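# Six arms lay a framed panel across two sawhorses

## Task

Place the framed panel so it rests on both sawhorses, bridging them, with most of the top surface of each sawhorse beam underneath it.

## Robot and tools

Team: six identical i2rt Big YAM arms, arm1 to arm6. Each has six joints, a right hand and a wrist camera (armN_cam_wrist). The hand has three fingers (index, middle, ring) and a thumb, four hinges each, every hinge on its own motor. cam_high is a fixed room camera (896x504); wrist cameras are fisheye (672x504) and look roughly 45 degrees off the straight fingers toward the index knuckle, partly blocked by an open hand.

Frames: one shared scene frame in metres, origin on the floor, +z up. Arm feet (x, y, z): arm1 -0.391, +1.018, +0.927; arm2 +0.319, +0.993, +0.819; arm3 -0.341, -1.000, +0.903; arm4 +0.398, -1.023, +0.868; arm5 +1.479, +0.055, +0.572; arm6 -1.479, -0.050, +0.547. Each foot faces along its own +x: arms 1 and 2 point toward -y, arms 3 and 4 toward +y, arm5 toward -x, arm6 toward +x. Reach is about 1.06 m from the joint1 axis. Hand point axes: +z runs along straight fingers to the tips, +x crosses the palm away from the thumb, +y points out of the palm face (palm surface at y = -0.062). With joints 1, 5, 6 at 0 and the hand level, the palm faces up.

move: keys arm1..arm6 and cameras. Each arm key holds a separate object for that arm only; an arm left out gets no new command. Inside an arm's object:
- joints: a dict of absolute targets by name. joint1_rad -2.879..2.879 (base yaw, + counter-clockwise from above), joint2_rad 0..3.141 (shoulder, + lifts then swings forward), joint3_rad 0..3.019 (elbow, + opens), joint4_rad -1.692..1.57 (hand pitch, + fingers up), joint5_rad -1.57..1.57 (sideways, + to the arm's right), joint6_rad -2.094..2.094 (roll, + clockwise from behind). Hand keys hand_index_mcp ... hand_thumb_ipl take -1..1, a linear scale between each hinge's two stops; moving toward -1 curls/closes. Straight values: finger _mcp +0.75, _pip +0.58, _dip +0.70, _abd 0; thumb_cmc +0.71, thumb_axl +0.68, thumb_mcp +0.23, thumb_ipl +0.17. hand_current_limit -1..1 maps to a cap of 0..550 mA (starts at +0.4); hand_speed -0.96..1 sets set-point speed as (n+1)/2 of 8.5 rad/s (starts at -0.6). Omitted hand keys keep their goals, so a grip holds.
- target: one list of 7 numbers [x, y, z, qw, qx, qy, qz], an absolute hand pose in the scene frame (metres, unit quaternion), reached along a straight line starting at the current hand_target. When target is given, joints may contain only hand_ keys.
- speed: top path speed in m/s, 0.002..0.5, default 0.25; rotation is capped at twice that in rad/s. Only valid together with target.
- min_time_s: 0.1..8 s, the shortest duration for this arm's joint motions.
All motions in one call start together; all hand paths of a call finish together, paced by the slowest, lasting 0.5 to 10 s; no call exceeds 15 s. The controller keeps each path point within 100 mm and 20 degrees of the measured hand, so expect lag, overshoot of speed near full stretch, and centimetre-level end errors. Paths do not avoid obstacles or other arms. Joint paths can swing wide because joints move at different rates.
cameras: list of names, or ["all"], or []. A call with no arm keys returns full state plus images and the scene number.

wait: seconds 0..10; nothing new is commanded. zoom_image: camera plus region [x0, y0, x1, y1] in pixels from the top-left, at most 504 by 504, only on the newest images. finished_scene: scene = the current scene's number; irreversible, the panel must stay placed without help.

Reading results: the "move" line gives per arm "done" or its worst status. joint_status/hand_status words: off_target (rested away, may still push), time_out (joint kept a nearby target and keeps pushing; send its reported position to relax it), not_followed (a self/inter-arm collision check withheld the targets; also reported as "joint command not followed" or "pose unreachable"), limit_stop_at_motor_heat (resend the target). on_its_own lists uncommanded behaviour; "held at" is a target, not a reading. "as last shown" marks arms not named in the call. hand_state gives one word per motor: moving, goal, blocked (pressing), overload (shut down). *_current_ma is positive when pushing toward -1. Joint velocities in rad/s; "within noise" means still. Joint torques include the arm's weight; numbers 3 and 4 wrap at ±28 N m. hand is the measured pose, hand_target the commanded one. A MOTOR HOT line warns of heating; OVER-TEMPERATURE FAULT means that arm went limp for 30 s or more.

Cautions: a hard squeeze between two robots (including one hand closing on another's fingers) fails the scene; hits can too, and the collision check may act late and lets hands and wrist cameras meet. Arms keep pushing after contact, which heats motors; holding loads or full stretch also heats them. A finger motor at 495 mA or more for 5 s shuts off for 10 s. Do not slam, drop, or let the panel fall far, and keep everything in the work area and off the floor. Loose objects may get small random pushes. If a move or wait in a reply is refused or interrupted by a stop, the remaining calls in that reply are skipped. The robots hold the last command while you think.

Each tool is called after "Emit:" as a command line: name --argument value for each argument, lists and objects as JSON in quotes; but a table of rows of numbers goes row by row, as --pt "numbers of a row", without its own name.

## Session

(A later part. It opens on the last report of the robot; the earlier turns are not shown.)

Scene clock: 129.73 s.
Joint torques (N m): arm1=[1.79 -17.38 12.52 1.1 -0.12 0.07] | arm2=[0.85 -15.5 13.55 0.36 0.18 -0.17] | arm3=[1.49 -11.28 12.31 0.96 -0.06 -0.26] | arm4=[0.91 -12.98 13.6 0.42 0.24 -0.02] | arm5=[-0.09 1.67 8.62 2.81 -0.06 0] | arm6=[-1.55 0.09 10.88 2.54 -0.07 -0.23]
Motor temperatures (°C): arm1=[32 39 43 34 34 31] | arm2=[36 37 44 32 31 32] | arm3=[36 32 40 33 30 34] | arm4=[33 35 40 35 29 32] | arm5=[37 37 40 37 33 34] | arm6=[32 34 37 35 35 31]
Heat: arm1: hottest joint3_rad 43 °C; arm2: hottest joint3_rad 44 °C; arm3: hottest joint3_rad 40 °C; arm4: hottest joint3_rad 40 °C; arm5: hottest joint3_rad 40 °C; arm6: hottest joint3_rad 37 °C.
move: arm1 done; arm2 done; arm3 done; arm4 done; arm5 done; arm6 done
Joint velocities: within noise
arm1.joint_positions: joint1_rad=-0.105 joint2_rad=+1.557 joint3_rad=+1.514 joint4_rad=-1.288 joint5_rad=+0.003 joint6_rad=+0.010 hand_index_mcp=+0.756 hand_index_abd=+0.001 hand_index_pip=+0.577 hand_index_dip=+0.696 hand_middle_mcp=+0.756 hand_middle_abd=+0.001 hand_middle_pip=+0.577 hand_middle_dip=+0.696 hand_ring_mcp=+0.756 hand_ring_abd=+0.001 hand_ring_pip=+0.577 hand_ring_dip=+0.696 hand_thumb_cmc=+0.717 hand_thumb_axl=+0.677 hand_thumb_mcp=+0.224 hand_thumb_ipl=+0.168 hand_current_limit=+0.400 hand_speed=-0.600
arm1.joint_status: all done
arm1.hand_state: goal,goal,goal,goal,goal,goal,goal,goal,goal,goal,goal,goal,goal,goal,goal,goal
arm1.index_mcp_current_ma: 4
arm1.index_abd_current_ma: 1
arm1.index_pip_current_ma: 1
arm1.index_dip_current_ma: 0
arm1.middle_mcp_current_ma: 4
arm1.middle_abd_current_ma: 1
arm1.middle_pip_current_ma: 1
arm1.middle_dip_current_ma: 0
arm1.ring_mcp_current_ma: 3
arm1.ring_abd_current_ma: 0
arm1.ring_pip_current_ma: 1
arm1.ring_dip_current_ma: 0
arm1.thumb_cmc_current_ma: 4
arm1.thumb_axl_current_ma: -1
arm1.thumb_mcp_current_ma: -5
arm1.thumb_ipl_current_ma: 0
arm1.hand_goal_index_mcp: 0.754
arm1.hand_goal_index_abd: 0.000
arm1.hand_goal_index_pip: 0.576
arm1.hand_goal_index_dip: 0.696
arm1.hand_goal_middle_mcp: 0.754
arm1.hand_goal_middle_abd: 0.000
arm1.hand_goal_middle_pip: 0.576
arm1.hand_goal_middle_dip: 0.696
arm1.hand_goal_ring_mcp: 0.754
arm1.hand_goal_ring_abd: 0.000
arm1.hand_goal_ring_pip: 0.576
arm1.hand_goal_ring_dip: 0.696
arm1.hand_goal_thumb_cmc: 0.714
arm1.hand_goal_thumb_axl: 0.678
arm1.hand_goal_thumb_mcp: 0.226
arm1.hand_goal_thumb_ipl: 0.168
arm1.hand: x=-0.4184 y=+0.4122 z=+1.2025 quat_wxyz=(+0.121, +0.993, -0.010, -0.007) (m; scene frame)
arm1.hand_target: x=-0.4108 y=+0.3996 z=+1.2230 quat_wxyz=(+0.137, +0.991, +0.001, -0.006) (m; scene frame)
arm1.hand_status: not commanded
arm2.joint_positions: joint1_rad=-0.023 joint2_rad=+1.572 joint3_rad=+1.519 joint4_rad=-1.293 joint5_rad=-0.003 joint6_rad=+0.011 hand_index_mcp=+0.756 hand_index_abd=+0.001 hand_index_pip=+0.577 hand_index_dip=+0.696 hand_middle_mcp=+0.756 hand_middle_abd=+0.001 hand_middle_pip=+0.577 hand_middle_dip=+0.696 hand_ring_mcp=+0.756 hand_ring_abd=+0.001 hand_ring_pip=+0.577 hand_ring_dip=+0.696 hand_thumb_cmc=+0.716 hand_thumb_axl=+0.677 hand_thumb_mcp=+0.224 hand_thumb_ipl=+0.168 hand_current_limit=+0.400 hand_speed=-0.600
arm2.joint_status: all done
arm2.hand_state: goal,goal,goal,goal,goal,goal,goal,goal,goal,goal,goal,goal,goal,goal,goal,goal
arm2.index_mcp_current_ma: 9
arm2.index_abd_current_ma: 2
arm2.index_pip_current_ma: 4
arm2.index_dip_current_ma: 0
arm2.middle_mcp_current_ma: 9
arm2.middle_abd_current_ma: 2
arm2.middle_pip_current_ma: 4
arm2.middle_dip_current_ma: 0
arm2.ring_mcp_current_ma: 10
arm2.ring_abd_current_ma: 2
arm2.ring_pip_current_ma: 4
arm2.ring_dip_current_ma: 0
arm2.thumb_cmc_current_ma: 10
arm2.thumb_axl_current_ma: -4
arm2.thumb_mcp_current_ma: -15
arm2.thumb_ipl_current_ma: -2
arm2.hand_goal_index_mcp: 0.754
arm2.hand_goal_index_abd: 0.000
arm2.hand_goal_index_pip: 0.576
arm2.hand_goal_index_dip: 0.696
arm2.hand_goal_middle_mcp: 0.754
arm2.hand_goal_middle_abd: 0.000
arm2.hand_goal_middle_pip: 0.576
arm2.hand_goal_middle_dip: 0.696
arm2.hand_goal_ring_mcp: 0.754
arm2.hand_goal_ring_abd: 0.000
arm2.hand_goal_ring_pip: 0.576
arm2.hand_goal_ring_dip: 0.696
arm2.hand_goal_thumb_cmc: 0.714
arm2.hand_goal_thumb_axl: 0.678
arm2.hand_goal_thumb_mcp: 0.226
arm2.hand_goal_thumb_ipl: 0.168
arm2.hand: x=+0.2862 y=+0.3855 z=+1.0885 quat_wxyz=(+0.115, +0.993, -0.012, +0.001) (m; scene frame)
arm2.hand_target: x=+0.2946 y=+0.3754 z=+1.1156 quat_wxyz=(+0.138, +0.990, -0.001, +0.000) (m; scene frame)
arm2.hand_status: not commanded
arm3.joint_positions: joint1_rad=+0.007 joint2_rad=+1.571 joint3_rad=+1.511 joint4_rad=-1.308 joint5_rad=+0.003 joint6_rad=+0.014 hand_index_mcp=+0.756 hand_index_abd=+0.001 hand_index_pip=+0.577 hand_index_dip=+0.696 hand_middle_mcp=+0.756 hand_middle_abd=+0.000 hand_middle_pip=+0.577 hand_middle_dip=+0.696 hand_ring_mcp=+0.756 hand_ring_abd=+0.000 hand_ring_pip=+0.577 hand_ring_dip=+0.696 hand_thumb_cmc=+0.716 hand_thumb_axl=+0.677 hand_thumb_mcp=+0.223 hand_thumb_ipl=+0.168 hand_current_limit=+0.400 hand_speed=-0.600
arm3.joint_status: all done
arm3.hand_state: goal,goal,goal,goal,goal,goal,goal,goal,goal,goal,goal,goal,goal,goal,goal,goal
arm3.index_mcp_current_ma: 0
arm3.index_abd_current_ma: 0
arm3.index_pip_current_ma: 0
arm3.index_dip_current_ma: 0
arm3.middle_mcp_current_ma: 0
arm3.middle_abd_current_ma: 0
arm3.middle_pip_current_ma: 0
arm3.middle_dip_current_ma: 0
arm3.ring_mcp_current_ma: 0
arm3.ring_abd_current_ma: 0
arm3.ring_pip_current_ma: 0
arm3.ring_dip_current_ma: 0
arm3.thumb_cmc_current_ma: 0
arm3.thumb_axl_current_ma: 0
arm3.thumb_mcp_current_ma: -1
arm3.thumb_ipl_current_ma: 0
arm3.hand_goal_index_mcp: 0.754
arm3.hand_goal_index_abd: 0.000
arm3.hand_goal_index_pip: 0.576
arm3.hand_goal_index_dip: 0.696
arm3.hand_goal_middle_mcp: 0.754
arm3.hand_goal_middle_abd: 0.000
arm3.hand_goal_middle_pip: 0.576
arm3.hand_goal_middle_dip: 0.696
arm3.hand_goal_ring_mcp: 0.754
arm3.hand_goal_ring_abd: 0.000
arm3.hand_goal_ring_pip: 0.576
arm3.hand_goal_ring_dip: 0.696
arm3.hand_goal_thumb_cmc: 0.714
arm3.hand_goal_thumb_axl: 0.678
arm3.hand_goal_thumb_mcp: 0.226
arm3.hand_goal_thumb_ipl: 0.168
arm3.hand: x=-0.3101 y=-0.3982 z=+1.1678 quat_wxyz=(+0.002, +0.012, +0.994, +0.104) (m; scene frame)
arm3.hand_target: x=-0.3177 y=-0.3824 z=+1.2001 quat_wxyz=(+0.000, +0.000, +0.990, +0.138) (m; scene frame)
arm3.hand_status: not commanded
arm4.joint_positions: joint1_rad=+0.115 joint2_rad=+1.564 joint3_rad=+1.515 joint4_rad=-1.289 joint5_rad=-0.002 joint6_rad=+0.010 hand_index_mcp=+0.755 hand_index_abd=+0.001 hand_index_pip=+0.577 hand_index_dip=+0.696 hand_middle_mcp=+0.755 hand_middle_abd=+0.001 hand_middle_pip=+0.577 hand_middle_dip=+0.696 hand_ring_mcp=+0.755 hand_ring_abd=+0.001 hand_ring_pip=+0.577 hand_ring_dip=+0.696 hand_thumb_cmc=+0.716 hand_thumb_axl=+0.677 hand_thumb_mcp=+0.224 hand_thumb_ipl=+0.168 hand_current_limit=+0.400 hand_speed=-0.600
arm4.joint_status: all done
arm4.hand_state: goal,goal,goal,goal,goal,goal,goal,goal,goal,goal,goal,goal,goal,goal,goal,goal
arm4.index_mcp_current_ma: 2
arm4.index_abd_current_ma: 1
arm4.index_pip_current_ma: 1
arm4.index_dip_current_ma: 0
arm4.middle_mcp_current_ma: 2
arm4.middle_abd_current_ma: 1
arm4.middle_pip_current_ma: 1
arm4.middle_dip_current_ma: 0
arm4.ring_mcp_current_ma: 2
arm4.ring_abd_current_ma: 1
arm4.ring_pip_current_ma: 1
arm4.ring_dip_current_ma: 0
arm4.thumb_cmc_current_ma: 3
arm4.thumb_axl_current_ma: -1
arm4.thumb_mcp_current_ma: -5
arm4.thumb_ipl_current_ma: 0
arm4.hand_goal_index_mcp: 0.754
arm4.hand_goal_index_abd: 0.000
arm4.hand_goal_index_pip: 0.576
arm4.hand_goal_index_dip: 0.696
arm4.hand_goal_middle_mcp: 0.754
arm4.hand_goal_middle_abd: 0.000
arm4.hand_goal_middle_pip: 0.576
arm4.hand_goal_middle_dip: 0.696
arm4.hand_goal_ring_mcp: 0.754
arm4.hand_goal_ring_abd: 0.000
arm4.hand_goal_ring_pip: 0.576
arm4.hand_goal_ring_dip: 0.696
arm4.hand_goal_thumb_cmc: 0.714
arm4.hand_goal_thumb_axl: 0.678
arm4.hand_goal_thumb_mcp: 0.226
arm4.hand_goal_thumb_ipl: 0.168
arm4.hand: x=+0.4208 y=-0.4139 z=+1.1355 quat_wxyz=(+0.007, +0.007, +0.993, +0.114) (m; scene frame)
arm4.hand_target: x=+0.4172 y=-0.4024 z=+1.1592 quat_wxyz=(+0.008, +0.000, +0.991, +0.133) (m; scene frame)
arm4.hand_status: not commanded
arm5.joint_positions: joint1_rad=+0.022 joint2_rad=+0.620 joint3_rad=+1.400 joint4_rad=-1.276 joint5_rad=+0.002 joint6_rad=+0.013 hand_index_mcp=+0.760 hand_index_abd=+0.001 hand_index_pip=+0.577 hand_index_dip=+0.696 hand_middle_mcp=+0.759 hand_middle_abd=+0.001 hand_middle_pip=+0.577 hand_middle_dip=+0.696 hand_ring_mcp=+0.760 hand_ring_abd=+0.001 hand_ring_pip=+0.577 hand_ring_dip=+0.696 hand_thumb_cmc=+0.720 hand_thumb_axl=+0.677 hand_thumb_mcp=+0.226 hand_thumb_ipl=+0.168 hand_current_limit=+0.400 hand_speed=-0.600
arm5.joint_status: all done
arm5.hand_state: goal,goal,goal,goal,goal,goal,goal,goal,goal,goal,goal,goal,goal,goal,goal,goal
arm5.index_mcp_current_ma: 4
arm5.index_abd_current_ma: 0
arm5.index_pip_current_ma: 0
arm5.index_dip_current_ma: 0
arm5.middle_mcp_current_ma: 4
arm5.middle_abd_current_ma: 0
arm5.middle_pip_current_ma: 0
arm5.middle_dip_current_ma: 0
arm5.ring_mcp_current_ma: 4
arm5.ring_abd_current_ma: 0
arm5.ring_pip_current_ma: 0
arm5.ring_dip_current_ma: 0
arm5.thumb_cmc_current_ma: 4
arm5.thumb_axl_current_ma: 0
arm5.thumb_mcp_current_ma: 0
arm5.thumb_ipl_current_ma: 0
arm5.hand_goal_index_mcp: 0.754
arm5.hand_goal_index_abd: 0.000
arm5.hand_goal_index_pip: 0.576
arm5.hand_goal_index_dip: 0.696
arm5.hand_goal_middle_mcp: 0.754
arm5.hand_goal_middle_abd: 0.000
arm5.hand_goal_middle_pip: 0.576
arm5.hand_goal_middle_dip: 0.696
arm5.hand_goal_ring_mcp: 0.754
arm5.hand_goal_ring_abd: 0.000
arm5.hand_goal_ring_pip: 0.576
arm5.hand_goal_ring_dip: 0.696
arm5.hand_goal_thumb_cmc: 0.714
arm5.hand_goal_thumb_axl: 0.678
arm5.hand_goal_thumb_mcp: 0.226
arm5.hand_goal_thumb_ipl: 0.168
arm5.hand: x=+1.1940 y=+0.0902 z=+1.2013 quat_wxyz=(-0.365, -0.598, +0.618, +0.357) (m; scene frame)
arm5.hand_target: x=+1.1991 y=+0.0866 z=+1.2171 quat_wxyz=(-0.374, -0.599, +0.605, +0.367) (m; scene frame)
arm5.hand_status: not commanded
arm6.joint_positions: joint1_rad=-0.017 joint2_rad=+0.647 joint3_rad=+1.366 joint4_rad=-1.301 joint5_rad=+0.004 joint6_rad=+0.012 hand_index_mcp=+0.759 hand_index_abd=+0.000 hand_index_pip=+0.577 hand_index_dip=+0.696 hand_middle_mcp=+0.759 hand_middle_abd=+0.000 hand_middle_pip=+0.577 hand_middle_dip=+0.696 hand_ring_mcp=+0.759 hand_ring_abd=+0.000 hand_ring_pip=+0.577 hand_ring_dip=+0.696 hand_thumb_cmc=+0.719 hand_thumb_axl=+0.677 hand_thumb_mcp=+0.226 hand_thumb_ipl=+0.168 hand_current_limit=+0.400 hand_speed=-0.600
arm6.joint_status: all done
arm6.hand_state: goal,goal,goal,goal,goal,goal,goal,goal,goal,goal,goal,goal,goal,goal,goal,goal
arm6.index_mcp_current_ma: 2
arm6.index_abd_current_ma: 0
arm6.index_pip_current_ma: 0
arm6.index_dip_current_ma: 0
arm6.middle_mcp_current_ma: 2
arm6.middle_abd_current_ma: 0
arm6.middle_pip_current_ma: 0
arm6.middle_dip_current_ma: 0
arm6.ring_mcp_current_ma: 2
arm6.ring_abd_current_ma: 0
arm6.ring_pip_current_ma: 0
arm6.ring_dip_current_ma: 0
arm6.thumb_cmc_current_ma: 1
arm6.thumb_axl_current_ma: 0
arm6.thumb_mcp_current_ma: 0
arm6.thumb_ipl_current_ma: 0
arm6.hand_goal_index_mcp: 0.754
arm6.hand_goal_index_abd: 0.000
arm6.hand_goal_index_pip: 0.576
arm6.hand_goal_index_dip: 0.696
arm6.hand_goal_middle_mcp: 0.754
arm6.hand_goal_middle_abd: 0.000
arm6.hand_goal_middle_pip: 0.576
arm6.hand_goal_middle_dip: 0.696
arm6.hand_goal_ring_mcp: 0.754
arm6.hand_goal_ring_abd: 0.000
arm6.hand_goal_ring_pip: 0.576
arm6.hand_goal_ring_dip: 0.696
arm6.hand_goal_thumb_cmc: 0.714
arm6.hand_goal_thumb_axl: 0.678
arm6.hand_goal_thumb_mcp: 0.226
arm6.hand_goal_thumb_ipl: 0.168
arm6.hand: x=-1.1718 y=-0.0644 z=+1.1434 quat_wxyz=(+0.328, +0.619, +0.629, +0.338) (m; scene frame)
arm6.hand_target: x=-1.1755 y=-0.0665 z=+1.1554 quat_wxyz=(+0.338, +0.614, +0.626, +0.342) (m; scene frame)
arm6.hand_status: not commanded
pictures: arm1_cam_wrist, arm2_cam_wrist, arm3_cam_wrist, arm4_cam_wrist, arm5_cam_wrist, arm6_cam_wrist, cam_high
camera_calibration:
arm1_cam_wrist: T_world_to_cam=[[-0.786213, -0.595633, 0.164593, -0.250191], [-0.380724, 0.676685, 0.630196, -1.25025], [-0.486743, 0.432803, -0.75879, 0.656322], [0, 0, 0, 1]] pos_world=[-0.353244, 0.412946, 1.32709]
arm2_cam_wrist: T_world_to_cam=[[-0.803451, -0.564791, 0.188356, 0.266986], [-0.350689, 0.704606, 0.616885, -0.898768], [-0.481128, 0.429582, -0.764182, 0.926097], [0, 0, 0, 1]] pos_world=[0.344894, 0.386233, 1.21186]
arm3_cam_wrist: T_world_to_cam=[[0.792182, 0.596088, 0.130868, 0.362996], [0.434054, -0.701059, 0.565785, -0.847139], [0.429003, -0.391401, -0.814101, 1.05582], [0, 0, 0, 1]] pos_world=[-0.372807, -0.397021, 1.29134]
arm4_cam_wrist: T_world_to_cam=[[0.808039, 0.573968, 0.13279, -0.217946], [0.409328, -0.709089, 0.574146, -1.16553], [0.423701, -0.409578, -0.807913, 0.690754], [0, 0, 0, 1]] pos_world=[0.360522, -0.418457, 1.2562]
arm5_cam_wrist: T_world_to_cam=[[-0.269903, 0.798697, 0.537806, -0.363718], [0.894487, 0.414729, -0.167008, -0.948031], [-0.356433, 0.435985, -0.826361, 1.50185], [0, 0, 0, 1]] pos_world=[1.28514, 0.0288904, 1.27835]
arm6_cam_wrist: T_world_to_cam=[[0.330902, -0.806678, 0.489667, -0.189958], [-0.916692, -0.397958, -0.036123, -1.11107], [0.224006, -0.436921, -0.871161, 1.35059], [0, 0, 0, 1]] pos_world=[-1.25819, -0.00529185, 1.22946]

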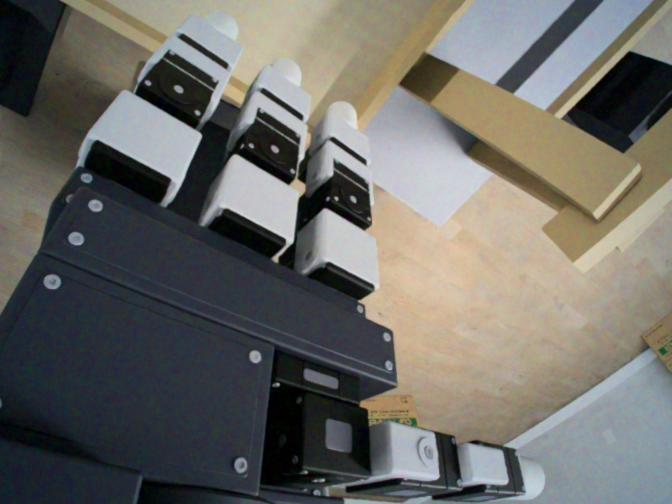

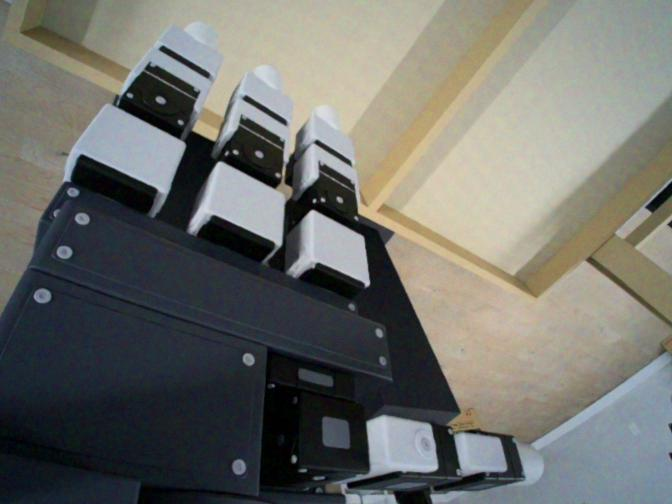

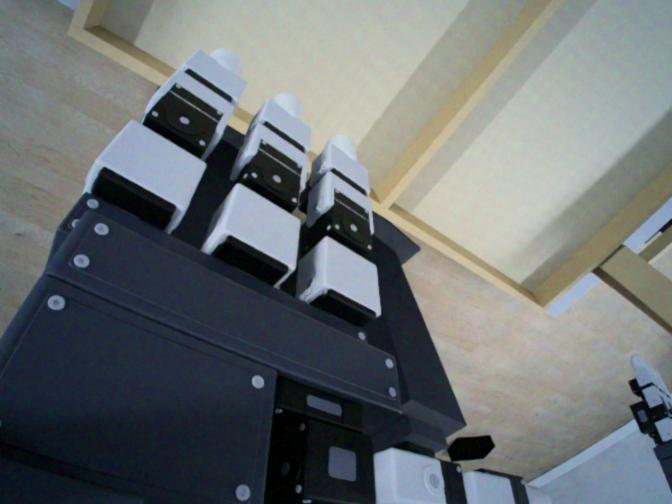

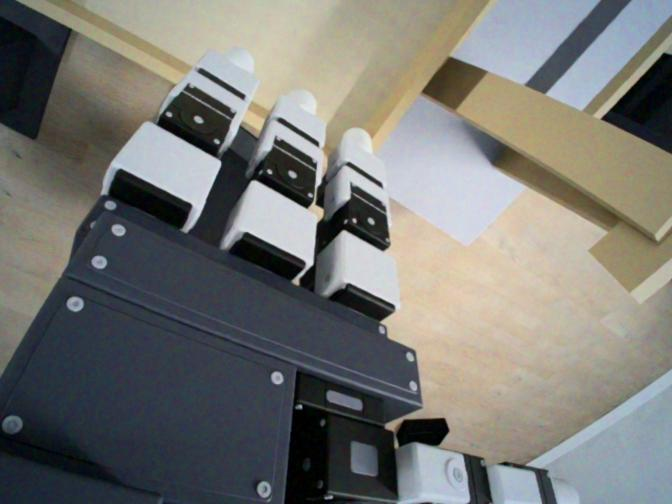

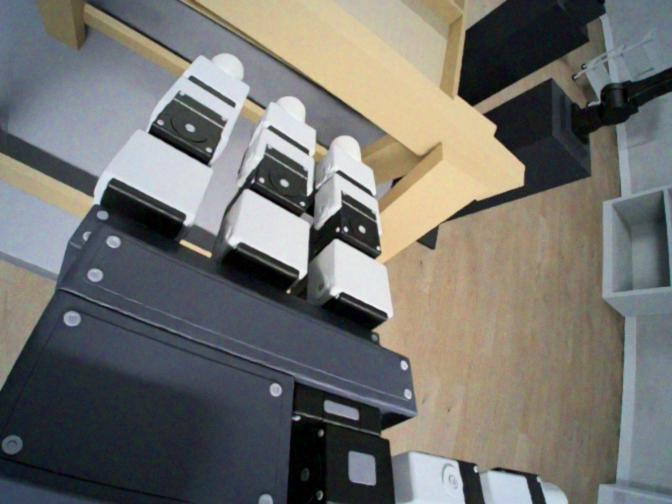

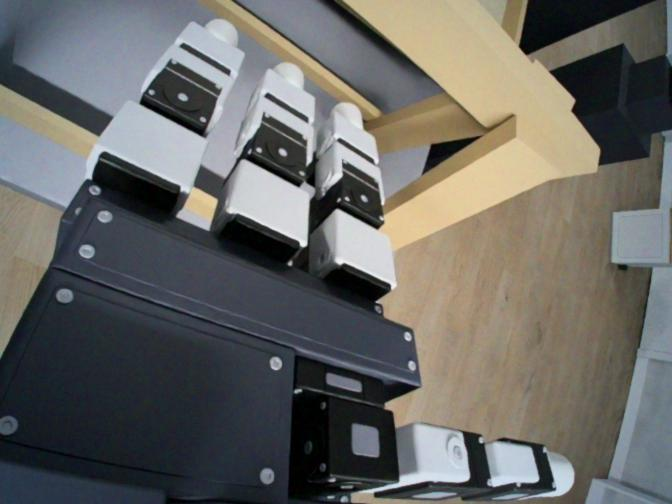

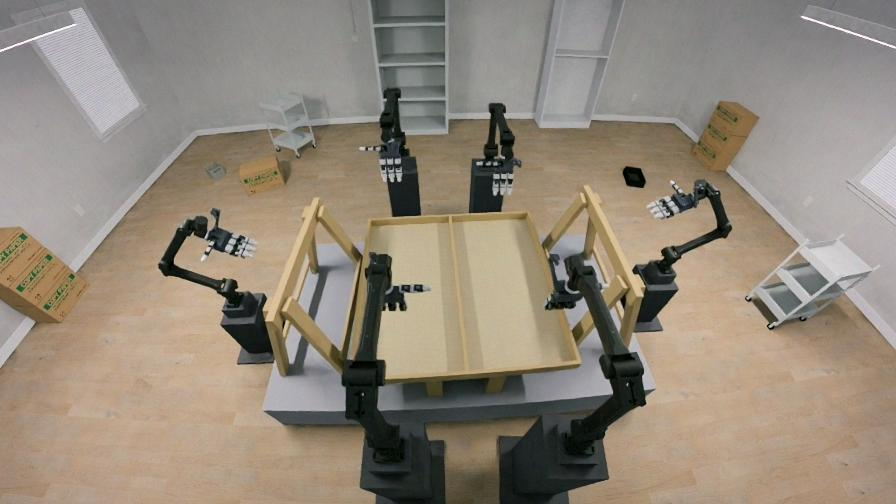

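Emit:
move --arm1 '{"target":[-0.37,0.69,0.78,0.2164,0.9763,0,0],"speed":0.25,"joints":{"hand_thumb_cmc":-0.571}}' --arm2 '{"target":[0.30,0.69,0.78,0.2164,0.9763,0,0],"speed":0.25,"joints":{"hand_thumb_cmc":-0.571}}' --arm3 '{"target":[-0.32,-0.66,0.78,0,0,0.9763,0.2164],"speed":0.25,"joints":{"hand_thumb_cmc":-0.571}}' --arm4 '{"target":[0.37,-0.66,0.78,0,0,0.9763,0.2164],"speed":0.25,"joints":{"hand_thumb_cmc":-0.571}}' --arm5 '{"target":[1.12,0.02,0.75,0,0.7071,-0.7071,0],"speed":0.25,"joints":{"hand_index_pip":0.139,"hand_middle_pip":0.139,"hand_ring_pip":0.139,"hand_index_dip":0.116,"hand_middle_dip":0.116,"hand_ring_dip":0.116,"hand_current_limit":0.75}}' --arm6 '{"target":[-1.12,0.0,0.75,0,0.7071,0.7071,0],"speed":0.25,"joints":{"hand_index_pip":0.139,"hand_middle_pip":0.139,"hand_ring_pip":0.139,"hand_index_dip":0.116,"hand_middle_dip":0.116,"hand_ring_dip":0.116,"hand_current_limit":0.75}}' --cameras '["all"]'

Scene clock: 211.80 s.
Joint torques (N m): arm1=[1.96 -10.58 -1.26 2.88 0.2 0.25] | arm2=[1.14 -3.66 3.6 1.74 0.13 0.05] | arm3=[1.61 -6.01 -0.79 1.95 0.17 -0.03] | arm4=[1.26 -7.18 0.49 1.85 0.32 0.2] | arm5=[-0.09 -4.95 7.51 0.76 0 0.29] | arm6=[0.44 -6.07 9.8 0.62 -0.01 0.13]
Motor temperatures (°C): arm1=[32 41 51 34 33 31] | arm2=[36 38 49 32 31 32] | arm3=[36 34 45 32 30 33] | arm4=[33 37 46 34 29 32] | arm5=[37 37 41 37 32 34] | arm6=[32 34 38 34 35 31]
Heat: arm1: hottest joint3_rad 51 °C; arm2: hottest joint3_rad 49 °C; arm3: hottest joint3_rad 45 °C; arm4: hottest joint3_rad 46 °C; arm5: hottest joint3_rad 41 °C; arm6: hottest joint3_rad 38 °C.
move: arm1 done; arm2 done; arm3 done; arm4 done; arm5 done; arm6 done
Joint velocities: within noise
arm1.joint_positions: joint1_rad=+0.139 joint2_rad=+2.189 joint3_rad=+0.236 joint4_rad=+0.809 joint5_rad=+0.088 joint6_rad=+0.219 hand_index_mcp=+0.756 hand_index_abd=+0.001 hand_index_pip=+0.577 hand_index_dip=+0.696 hand_middle_mcp=+0.756 hand_middle_abd=+0.001 hand_middle_pip=+0.577 hand_middle_dip=+0.696 hand_ring_mcp=+0.756 hand_ring_abd=+0.001 hand_ring_pip=+0.577 hand_ring_dip=+0.696 hand_thumb_cmc=-0.567 hand_thumb_axl=+0.677 hand_thumb_mcp=+0.224 hand_thumb_ipl=+0.168 hand_current_limit=+0.400 hand_speed=-0.600
arm1.joint_status: all done
arm1.hand_state: goal,goal,goal,goal,goal,goal,goal,goal,goal,goal,goal,goal,goal,goal,goal,goal
arm1.index_mcp_current_ma: 4
arm1.index_abd_current_ma: 1
arm1.index_pip_current_ma: 1
arm1.index_dip_current_ma: 0
arm1.middle_mcp_current_ma: 4
arm1.middle_abd_current_ma: 1
arm1.middle_pip_current_ma: 1
arm1.middle_dip_current_ma: 0
arm1.ring_mcp_current_ma: 3
arm1.ring_abd_current_ma: 0
arm1.ring_pip_current_ma: 1
arm1.ring_dip_current_ma: 0
arm1.thumb_cmc_current_ma: 5
arm1.thumb_axl_current_ma: -1
arm1.thumb_mcp_current_ma: -5
arm1.thumb_ipl_current_ma: 0
arm1.hand_goal_index_mcp: 0.754
arm1.hand_goal_index_abd: 0.000
arm1.hand_goal_index_pip: 0.576
arm1.hand_goal_index_dip: 0.696
arm1.hand_goal_middle_mcp: 0.754
arm1.hand_goal_middle_abd: 0.000
arm1.hand_goal_middle_pip: 0.576
arm1.hand_goal_middle_dip: 0.696
arm1.hand_goal_ring_mcp: 0.754
arm1.hand_goal_ring_abd: 0.000
arm1.hand_goal_ring_pip: 0.576
arm1.hand_goal_ring_dip: 0.696
arm1.hand_goal_thumb_cmc: -0.570
arm1.hand_goal_thumb_axl: 0.678
arm1.hand_goal_thumb_mcp: 0.226
arm1.hand_goal_thumb_ipl: 0.168
arm1.hand: x=-0.3719 y=+0.6871 z=+0.7840 quat_wxyz=(+0.218, +0.976, -0.001, -0.001) (m; scene frame)
arm1.hand_target: x=-0.3701 y=+0.6900 z=+0.7801 quat_wxyz=(+0.216, +0.976, +0.000, +0.000) (m; scene frame)
arm1.hand_status: done (0.005 m and 0.2 deg from the pose sent, 0.508 m and 11.2 deg at the start)
arm2.joint_positions: joint1_rad=+0.006 joint2_rad=+1.363 joint3_rad=+0.091 joint4_rad=+0.126 joint5_rad=+0.009 joint6_rad=+0.016 hand_index_mcp=+0.756 hand_index_abd=+0.001 hand_index_pip=+0.577 hand_index_dip=+0.696 hand_middle_mcp=+0.756 hand_middle_abd=+0.001 hand_middle_pip=+0.577 hand_middle_dip=+0.696 hand_ring_mcp=+0.756 hand_ring_abd=+0.001 hand_ring_pip=+0.577 hand_ring_dip=+0.696 hand_thumb_cmc=-0.568 hand_thumb_axl=+0.677 hand_thumb_mcp=+0.224 hand_thumb_ipl=+0.168 hand_current_limit=+0.400 hand_speed=-0.600
arm2.joint_status: all done
arm2.hand_state: goal,goal,goal,goal,goal,goal,goal,goal,goal,goal,goal,goal,goal,goal,goal,goal
arm2.index_mcp_current_ma: 9
arm2.index_abd_current_ma: 2
arm2.index_pip_current_ma: 4
arm2.index_dip_current_ma: 0
arm2.middle_mcp_current_ma: 9
arm2.middle_abd_current_ma: 2
arm2.middle_pip_current_ma: 4
arm2.middle_dip_current_ma: 0
arm2.ring_mcp_current_ma: 10
arm2.ring_abd_current_ma: 2
arm2.ring_pip_current_ma: 4
arm2.ring_dip_current_ma: 0
arm2.thumb_cmc_current_ma: 12
arm2.thumb_axl_current_ma: -4
arm2.thumb_mcp_current_ma: -15
arm2.thumb_ipl_current_ma: -2
arm2.hand_goal_index_mcp: 0.754
arm2.hand_goal_index_abd: 0.000
arm2.hand_goal_index_pip: 0.576
arm2.hand_goal_index_dip: 0.696
arm2.hand_goal_middle_mcp: 0.754
arm2.hand_goal_middle_abd: 0.000
arm2.hand_goal_middle_pip: 0.576
arm2.hand_goal_middle_dip: 0.696
arm2.hand_goal_ring_mcp: 0.754
arm2.hand_goal_ring_abd: 0.000
arm2.hand_goal_ring_pip: 0.576
arm2.hand_goal_ring_dip: 0.696
arm2.hand_goal_thumb_cmc: -0.570
arm2.hand_goal_thumb_axl: 0.678
arm2.hand_goal_thumb_mcp: 0.226
arm2.hand_goal_thumb_ipl: 0.168
arm2.hand: x=+0.2969 y=+0.6909 z=+0.7803 quat_wxyz=(+0.214, +0.977, -0.002, -0.001) (m; scene frame)
arm2.hand_target: x=+0.3000 y=+0.6899 z=+0.7801 quat_wxyz=(+0.216, +0.976, +0.000, +0.000) (m; scene frame)
arm2.hand_status: done (0.003 m and 0.4 deg from the pose sent, 0.434 m and 11.9 deg at the start)
arm3.joint_positions: joint1_rad=+0.019 joint2_rad=+2.049 joint3_rad=+0.226 joint4_rad=+0.681 joint5_rad=+0.002 joint6_rad=+0.013 hand_index_mcp=+0.756 hand_index_abd=+0.001 hand_index_pip=+0.577 hand_index_dip=+0.696 hand_middle_mcp=+0.756 hand_middle_abd=+0.000 hand_middle_pip=+0.577 hand_middle_dip=+0.696 hand_ring_mcp=+0.756 hand_ring_abd=+0.000 hand_ring_pip=+0.577 hand_ring_dip=+0.696 hand_thumb_cmc=-0.568 hand_thumb_axl=+0.677 hand_thumb_mcp=+0.223 hand_thumb_ipl=+0.168 hand_current_limit=+0.400 hand_speed=-0.600
arm3.joint_status: all done
arm3.hand_state: goal,goal,goal,goal,goal,goal,goal,goal,goal,goal,goal,goal,goal,goal,goal,goal
arm3.index_mcp_current_ma: 0
arm3.index_abd_current_ma: 0
arm3.index_pip_current_ma: 0
arm3.index_dip_current_ma: 0
arm3.middle_mcp_current_ma: 0
arm3.middle_abd_current_ma: 0
arm3.middle_pip_current_ma: 0
arm3.middle_dip_current_ma: 0
arm3.ring_mcp_current_ma: 0
arm3.ring_abd_current_ma: 0
arm3.ring_pip_current_ma: 0
arm3.ring_dip_current_ma: 0
arm3.thumb_cmc_current_ma: 0
arm3.thumb_axl_current_ma: 0
arm3.thumb_mcp_current_ma: -1
arm3.thumb_ipl_current_ma: 0
arm3.hand_goal_index_mcp: 0.754
arm3.hand_goal_index_abd: 0.000
arm3.hand_goal_index_pip: 0.576
arm3.hand_goal_index_dip: 0.696
arm3.hand_goal_middle_mcp: 0.754
arm3.hand_goal_middle_abd: 0.000
arm3.hand_goal_middle_pip: 0.576
arm3.hand_goal_middle_dip: 0.696
arm3.hand_goal_ring_mcp: 0.754
arm3.hand_goal_ring_abd: 0.000
arm3.hand_goal_ring_pip: 0.576
arm3.hand_goal_ring_dip: 0.696
arm3.hand_goal_thumb_cmc: -0.570
arm3.hand_goal_thumb_axl: 0.678
arm3.hand_goal_thumb_mcp: 0.226
arm3.hand_goal_thumb_ipl: 0.168
arm3.hand: x=-0.3168 y=-0.6584 z=+0.7810 quat_wxyz=(-0.001, +0.005, +0.976, +0.216) (m; scene frame)
arm3.hand_target: x=-0.3199 y=-0.6600 z=+0.7801 quat_wxyz=(+0.000, +0.000, +0.976, +0.216) (m; scene frame)
arm3.hand_status: done (0.004 m and 0.6 deg from the pose sent, 0.468 m and 13.1 deg at the start)
arm4.joint_positions: joint1_rad=+0.345 joint2_rad=+1.784 joint3_rad=+0.272 joint4_rad=+0.379 joint5_rad=+0.082 joint6_rad=+0.208 hand_index_mcp=+0.755 hand_index_abd=+0.001 hand_index_pip=+0.577 hand_index_dip=+0.696 hand_middle_mcp=+0.755 hand_middle_abd=+0.001 hand_middle_pip=+0.577 hand_middle_dip=+0.696 hand_ring_mcp=+0.755 hand_ring_abd=+0.001 hand_ring_pip=+0.577 hand_ring_dip=+0.696 hand_thumb_cmc=-0.568 hand_thumb_axl=+0.677 hand_thumb_mcp=+0.224 hand_thumb_ipl=+0.168 hand_current_limit=+0.400 hand_speed=-0.600
arm4.joint_status: all done
arm4.hand_state: goal,goal,goal,goal,goal,goal,goal,goal,goal,goal,goal,goal,goal,goal,goal,goal
arm4.index_mcp_current_ma: 2
arm4.index_abd_current_ma: 1
arm4.index_pip_current_ma: 1
arm4.index_dip_current_ma: 0
arm4.middle_mcp_current_ma: 2
arm4.middle_abd_current_ma: 1
arm4.middle_pip_current_ma: 1
arm4.middle_dip_current_ma: 0
arm4.ring_mcp_current_ma: 2
arm4.ring_abd_current_ma: 1
arm4.ring_pip_current_ma: 1
arm4.ring_dip_current_ma: 0
arm4.thumb_cmc_current_ma: 4
arm4.thumb_axl_current_ma: -1
arm4.thumb_mcp_current_ma: -5
arm4.thumb_ipl_current_ma: 0
arm4.hand_goal_index_mcp: 0.754
arm4.hand_goal_index_abd: 0.000
arm4.hand_goal_index_pip: 0.576
arm4.hand_goal_index_dip: 0.696
arm4.hand_goal_middle_mcp: 0.754
arm4.hand_goal_middle_abd: 0.000
arm4.hand_goal_middle_pip: 0.576
arm4.hand_goal_middle_dip: 0.696
arm4.hand_goal_ring_mcp: 0.754
arm4.hand_goal_ring_abd: 0.000
arm4.hand_goal_ring_pip: 0.576
arm4.hand_goal_ring_dip: 0.696
arm4.hand_goal_thumb_cmc: -0.570
arm4.hand_goal_thumb_axl: 0.678
arm4.hand_goal_thumb_mcp: 0.226
arm4.hand_goal_thumb_ipl: 0.168
arm4.hand: x=+0.3711 y=-0.6553 z=+0.7834 quat_wxyz=(+0.000, -0.001, +0.976, +0.218) (m; scene frame)
arm4.hand_target: x=+0.3700 y=-0.6600 z=+0.7801 quat_wxyz=(+0.000, +0.000, +0.976, +0.216) (m; scene frame)
arm4.hand_status: done (0.006 m and 0.2 deg from the pose sent, 0.435 m and 11.9 deg at the start)
arm5.joint_positions: joint1_rad=+0.249 joint2_rad=+1.080 joint3_rad=+0.893 joint4_rad=-1.394 joint5_rad=+0.016 joint6_rad=+0.212 hand_index_mcp=+0.757 hand_index_abd=+0.001 hand_index_pip=+0.144 hand_index_dip=+0.119 hand_middle_mcp=+0.756 hand_middle_abd=+0.001 hand_middle_pip=+0.144 hand_middle_dip=+0.119 hand_ring_mcp=+0.756 hand_ring_abd=+0.001 hand_ring_pip=+0.145 hand_ring_dip=+0.120 hand_thumb_cmc=+0.716 hand_thumb_axl=+0.677 hand_thumb_mcp=+0.224 hand_thumb_ipl=+0.168 hand_current_limit=+0.750 hand_speed=-0.600
arm5.joint_status: all done
arm5.hand_state: goal,goal,goal,goal,goal,goal,goal,goal,goal,goal,goal,goal,goal,goal,goal,goal
arm5.index_mcp_current_ma: 1
arm5.index_abd_current_ma: 0
arm5.index_pip_current_ma: 3
arm5.index_dip_current_ma: 2
arm5.middle_mcp_current_ma: 1
arm5.middle_abd_current_ma: 0
arm5.middle_pip_current_ma: 3
arm5.middle_dip_current_ma: 2
arm5.ring_mcp_current_ma: 1
arm5.ring_abd_current_ma: 0
arm5.ring_pip_current_ma: 3
arm5.ring_dip_current_ma: 2
arm5.thumb_cmc_current_ma: 1
arm5.thumb_axl_current_ma: 0
arm5.thumb_mcp_current_ma: -2
arm5.thumb_ipl_current_ma: 0
arm5.hand_goal_index_mcp: 0.754
arm5.hand_goal_index_abd: 0.000
arm5.hand_goal_index_pip: 0.140
arm5.hand_goal_index_dip: 0.116
arm5.hand_goal_middle_mcp: 0.754
arm5.hand_goal_middle_abd: 0.000
arm5.hand_goal_middle_pip: 0.140
arm5.hand_goal_middle_dip: 0.116
arm5.hand_goal_ring_mcp: 0.754
arm5.hand_goal_ring_abd: 0.000
arm5.hand_goal_ring_pip: 0.140
arm5.hand_goal_ring_dip: 0.116
arm5.hand_goal_thumb_cmc: 0.714
arm5.hand_goal_thumb_axl: 0.678
arm5.hand_goal_thumb_mcp: 0.226
arm5.hand_goal_thumb_ipl: 0.168
arm5.hand: x=+1.1230 y=+0.0225 z=+0.7485 quat_wxyz=(+0.006, -0.709, +0.705, -0.002) (m; scene frame)
arm5.hand_target: x=+1.1200 y=+0.0199 z=+0.7501 quat_wxyz=(+0.000, -0.707, +0.707, +0.000) (m; scene frame)
arm5.hand_status: done (0.004 m and 0.8 deg from the pose sent, 0.463 m and 61.4 deg at the start)
arm6.joint_positions: joint1_rad=+0.203 joint2_rad=+1.063 joint3_rad=+0.958 joint4_rad=-1.463 joint5_rad=+0.003 joint6_rad=+0.248 hand_index_mcp=+0.757 hand_index_abd=+0.000 hand_index_pip=+0.145 hand_index_dip=+0.120 hand_middle_mcp=+0.757 hand_middle_abd=+0.000 hand_middle_pip=+0.145 hand_middle_dip=+0.119 hand_ring_mcp=+0.757 hand_ring_abd=+0.000 hand_ring_pip=+0.145 hand_ring_dip=+0.119 hand_thumb_cmc=+0.716 hand_thumb_axl=+0.677 hand_thumb_mcp=+0.223 hand_thumb_ipl=+0.168 hand_current_limit=+0.750 hand_speed=-0.600
arm6.joint_status: all done
arm6.hand_state: goal,goal,goal,goal,goal,goal,goal,goal,goal,goal,goal,goal,goal,goal,goal,goal
arm6.index_mcp_current_ma: 1
arm6.index_abd_current_ma: 0
arm6.index_pip_current_ma: 2
arm6.index_dip_current_ma: 1
arm6.middle_mcp_current_ma: 1
arm6.middle_abd_current_ma: 0
arm6.middle_pip_current_ma: 2
arm6.middle_dip_current_ma: 1
arm6.ring_mcp_current_ma: 1
arm6.ring_abd_current_ma: 0
arm6.ring_pip_current_ma: 2
arm6.ring_dip_current_ma: 1
arm6.thumb_cmc_current_ma: 0
arm6.thumb_axl_current_ma: 0
arm6.thumb_mcp_current_ma: -1
arm6.thumb_ipl_current_ma: 0
arm6.hand_goal_index_mcp: 0.754
arm6.hand_goal_index_abd: 0.000
arm6.hand_goal_index_pip: 0.140
arm6.hand_goal_index_dip: 0.116
arm6.hand_goal_middle_mcp: 0.754
arm6.hand_goal_middle_abd: 0.000
arm6.hand_goal_middle_pip: 0.140
arm6.hand_goal_middle_dip: 0.116
arm6.hand_goal_ring_mcp: 0.754
arm6.hand_goal_ring_abd: 0.000
arm6.hand_goal_ring_pip: 0.140
arm6.hand_goal_ring_dip: 0.116
arm6.hand_goal_thumb_cmc: 0.714
arm6.hand_goal_thumb_axl: 0.678
arm6.hand_goal_thumb_mcp: 0.226
arm6.hand_goal_thumb_ipl: 0.168
arm6.hand: x=-1.1229 y=-0.0048 z=+0.7507 quat_wxyz=(+0.000, +0.707, +0.708, -0.003) (m; scene frame)
arm6.hand_target: x=-1.1201 y=+0.0000 z=+0.7499 quat_wxyz=(+0.000, +0.707, +0.707, +0.000) (m; scene frame)
arm6.hand_status: done (0.006 m and 0.4 deg from the pose sent, 0.402 m and 56.2 deg at the start)
pictures: arm1_cam_wrist, arm2_cam_wrist, arm3_cam_wrist, arm4_cam_wrist, arm5_cam_wrist, arm6_cam_wrist, cam_high
camera_calibration:
arm1_cam_wrist: T_world_to_cam=[[-0.77632, -0.568553, 0.272166, -0.0802214], [-0.400803, 0.778492, 0.483019, -1.11685], [-0.486501, 0.265893, -0.832237, 0.414756], [0, 0, 0, 1]] pos_world=[-0.308135, 0.713566, 0.906468]
arm2_cam_wrist: T_world_to_cam=[[-0.790082, -0.530848, 0.306548, 0.386531], [-0.360423, 0.806788, 0.468176, -0.871754], [-0.495849, 0.259411, -0.828758, 0.73687], [0, 0, 0, 1]] pos_world=[0.356568, 0.717358, 0.900331]
arm3_cam_wrist: T_world_to_cam=[[0.784367, 0.561946, 0.262649, 0.446087], [0.444155, -0.80438, 0.394587, -0.738879], [0.433006, -0.192844, -0.880521, 0.825874], [0, 0, 0, 1]] pos_world=[-0.379327, -0.685752, 0.901586]
arm4_cam_wrist: T_world_to_cam=[[0.800028, 0.547828, 0.244621, -0.0942014], [0.426948, -0.806301, 0.409381, -1.05538], [0.421509, -0.223076, -0.878958, 0.507316], [0, 0, 0, 1]] pos_world=[0.312117, -0.686176, 0.901005]
arm5_cam_wrist: T_world_to_cam=[[-0.629775, 0.776649, 0.0141278, 0.711377], [0.552197, 0.43483, 0.711338, -1.20559], [0.546316, 0.455784, -0.702709, 0.0250221], [0, 0, 0, 1]] pos_world=[1.10006, -0.0396696, 0.865112]
arm6_cam_wrist: T_world_to_cam=[[0.586918, -0.809513, 0.0147238, 0.678262], [-0.53916, -0.377209, 0.753008, -1.22514], [-0.604015, -0.449892, -0.657847, -0.0663172], [0, 0, 0, 1]] pos_world=[-1.09869, 0.0570918, 0.868928]

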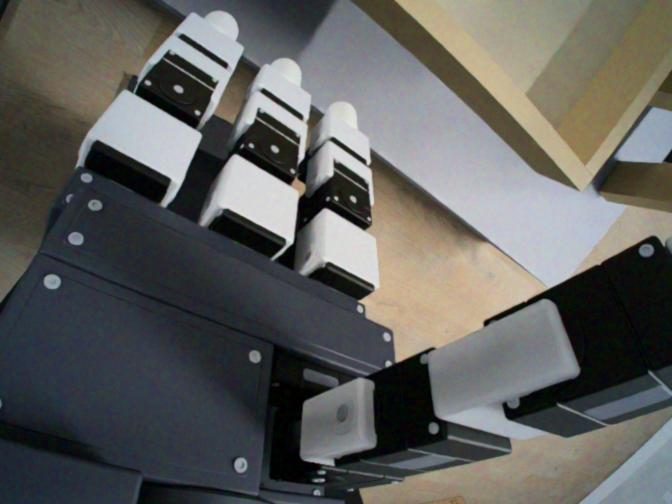

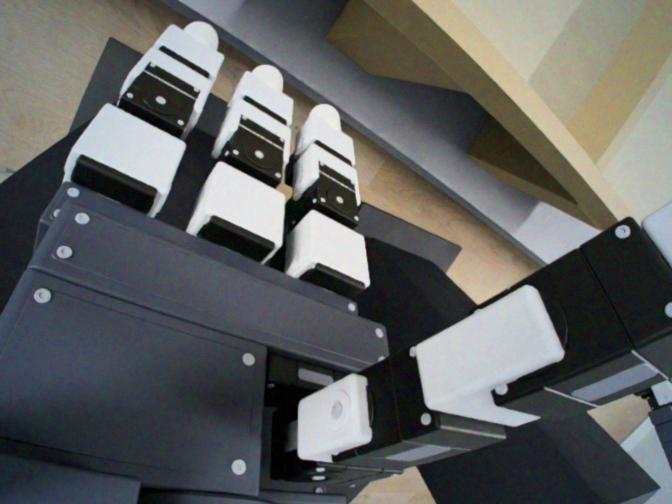

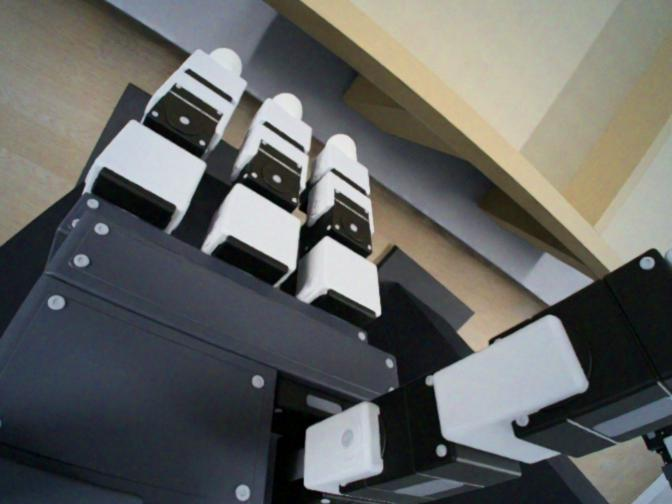

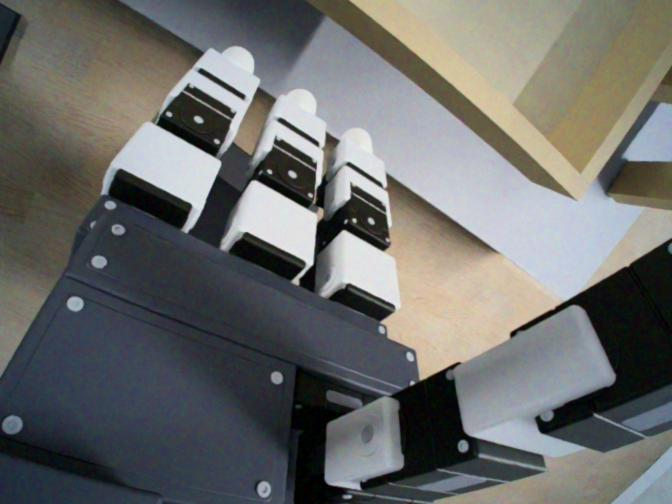

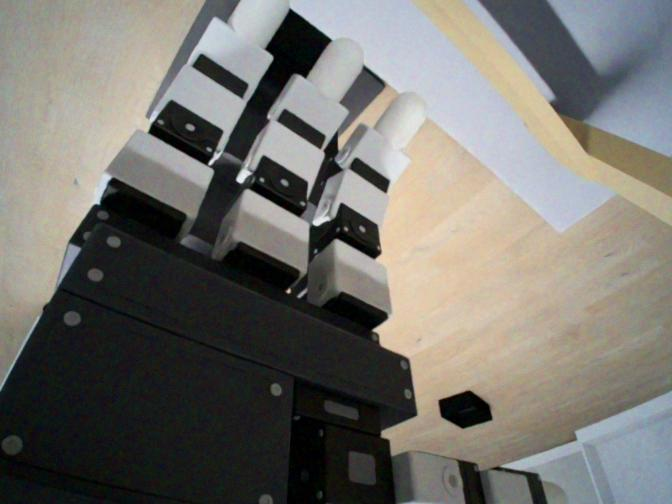

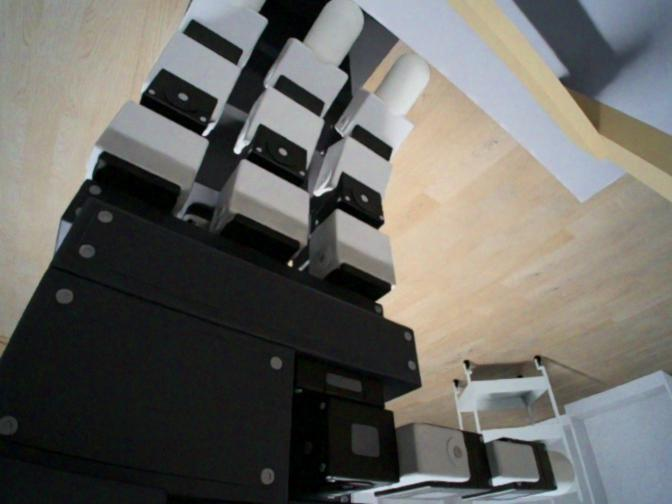

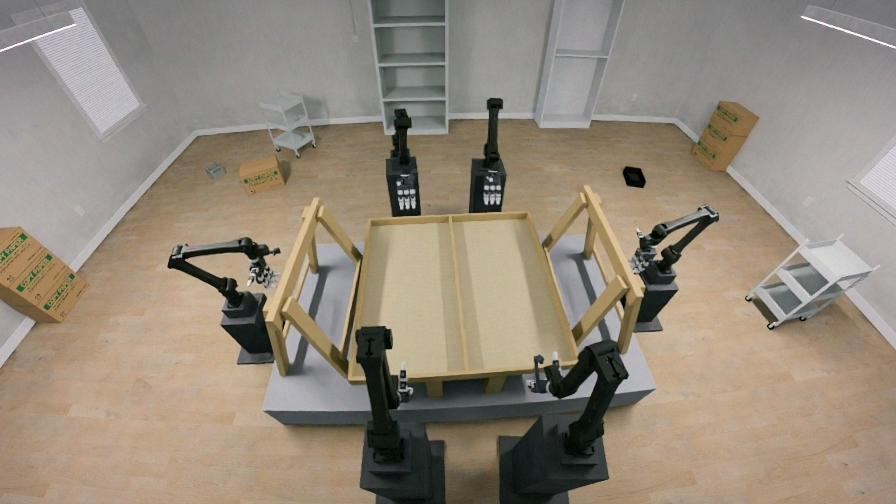

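Emit:
zoom_image --camera "arm3_cam_wrist" --region '[250, 0, 672, 320]'

Emit:
zoom_image --camera "arm1_cam_wrist" --region '[300, 0, 672, 300]'

Emit:
zoom_image --camera "arm6_cam_wrist" --region '[330, 0, 672, 300]'

Scaled by 1.194 from the camera's 672x504 image, which has a finer 960x720 frame.

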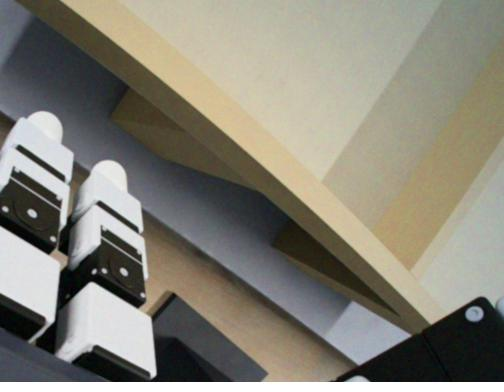

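Scaled by 1.355 from the camera's 672x504 image, which has a finer 960x720 frame.

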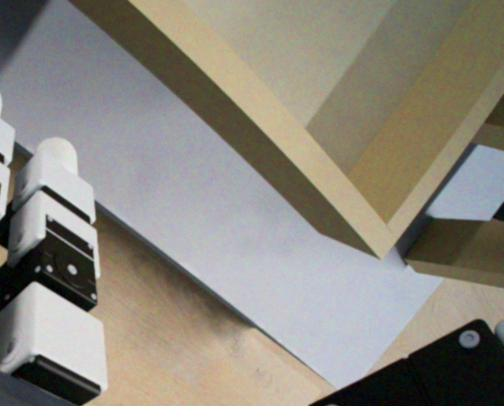

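Scaled by 1.474 from the camera's 672x504 image, which has a finer 960x720 frame.

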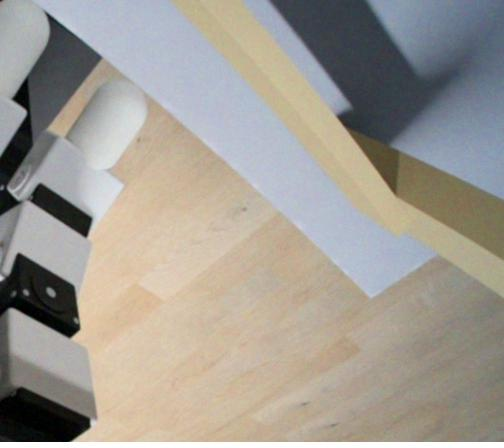

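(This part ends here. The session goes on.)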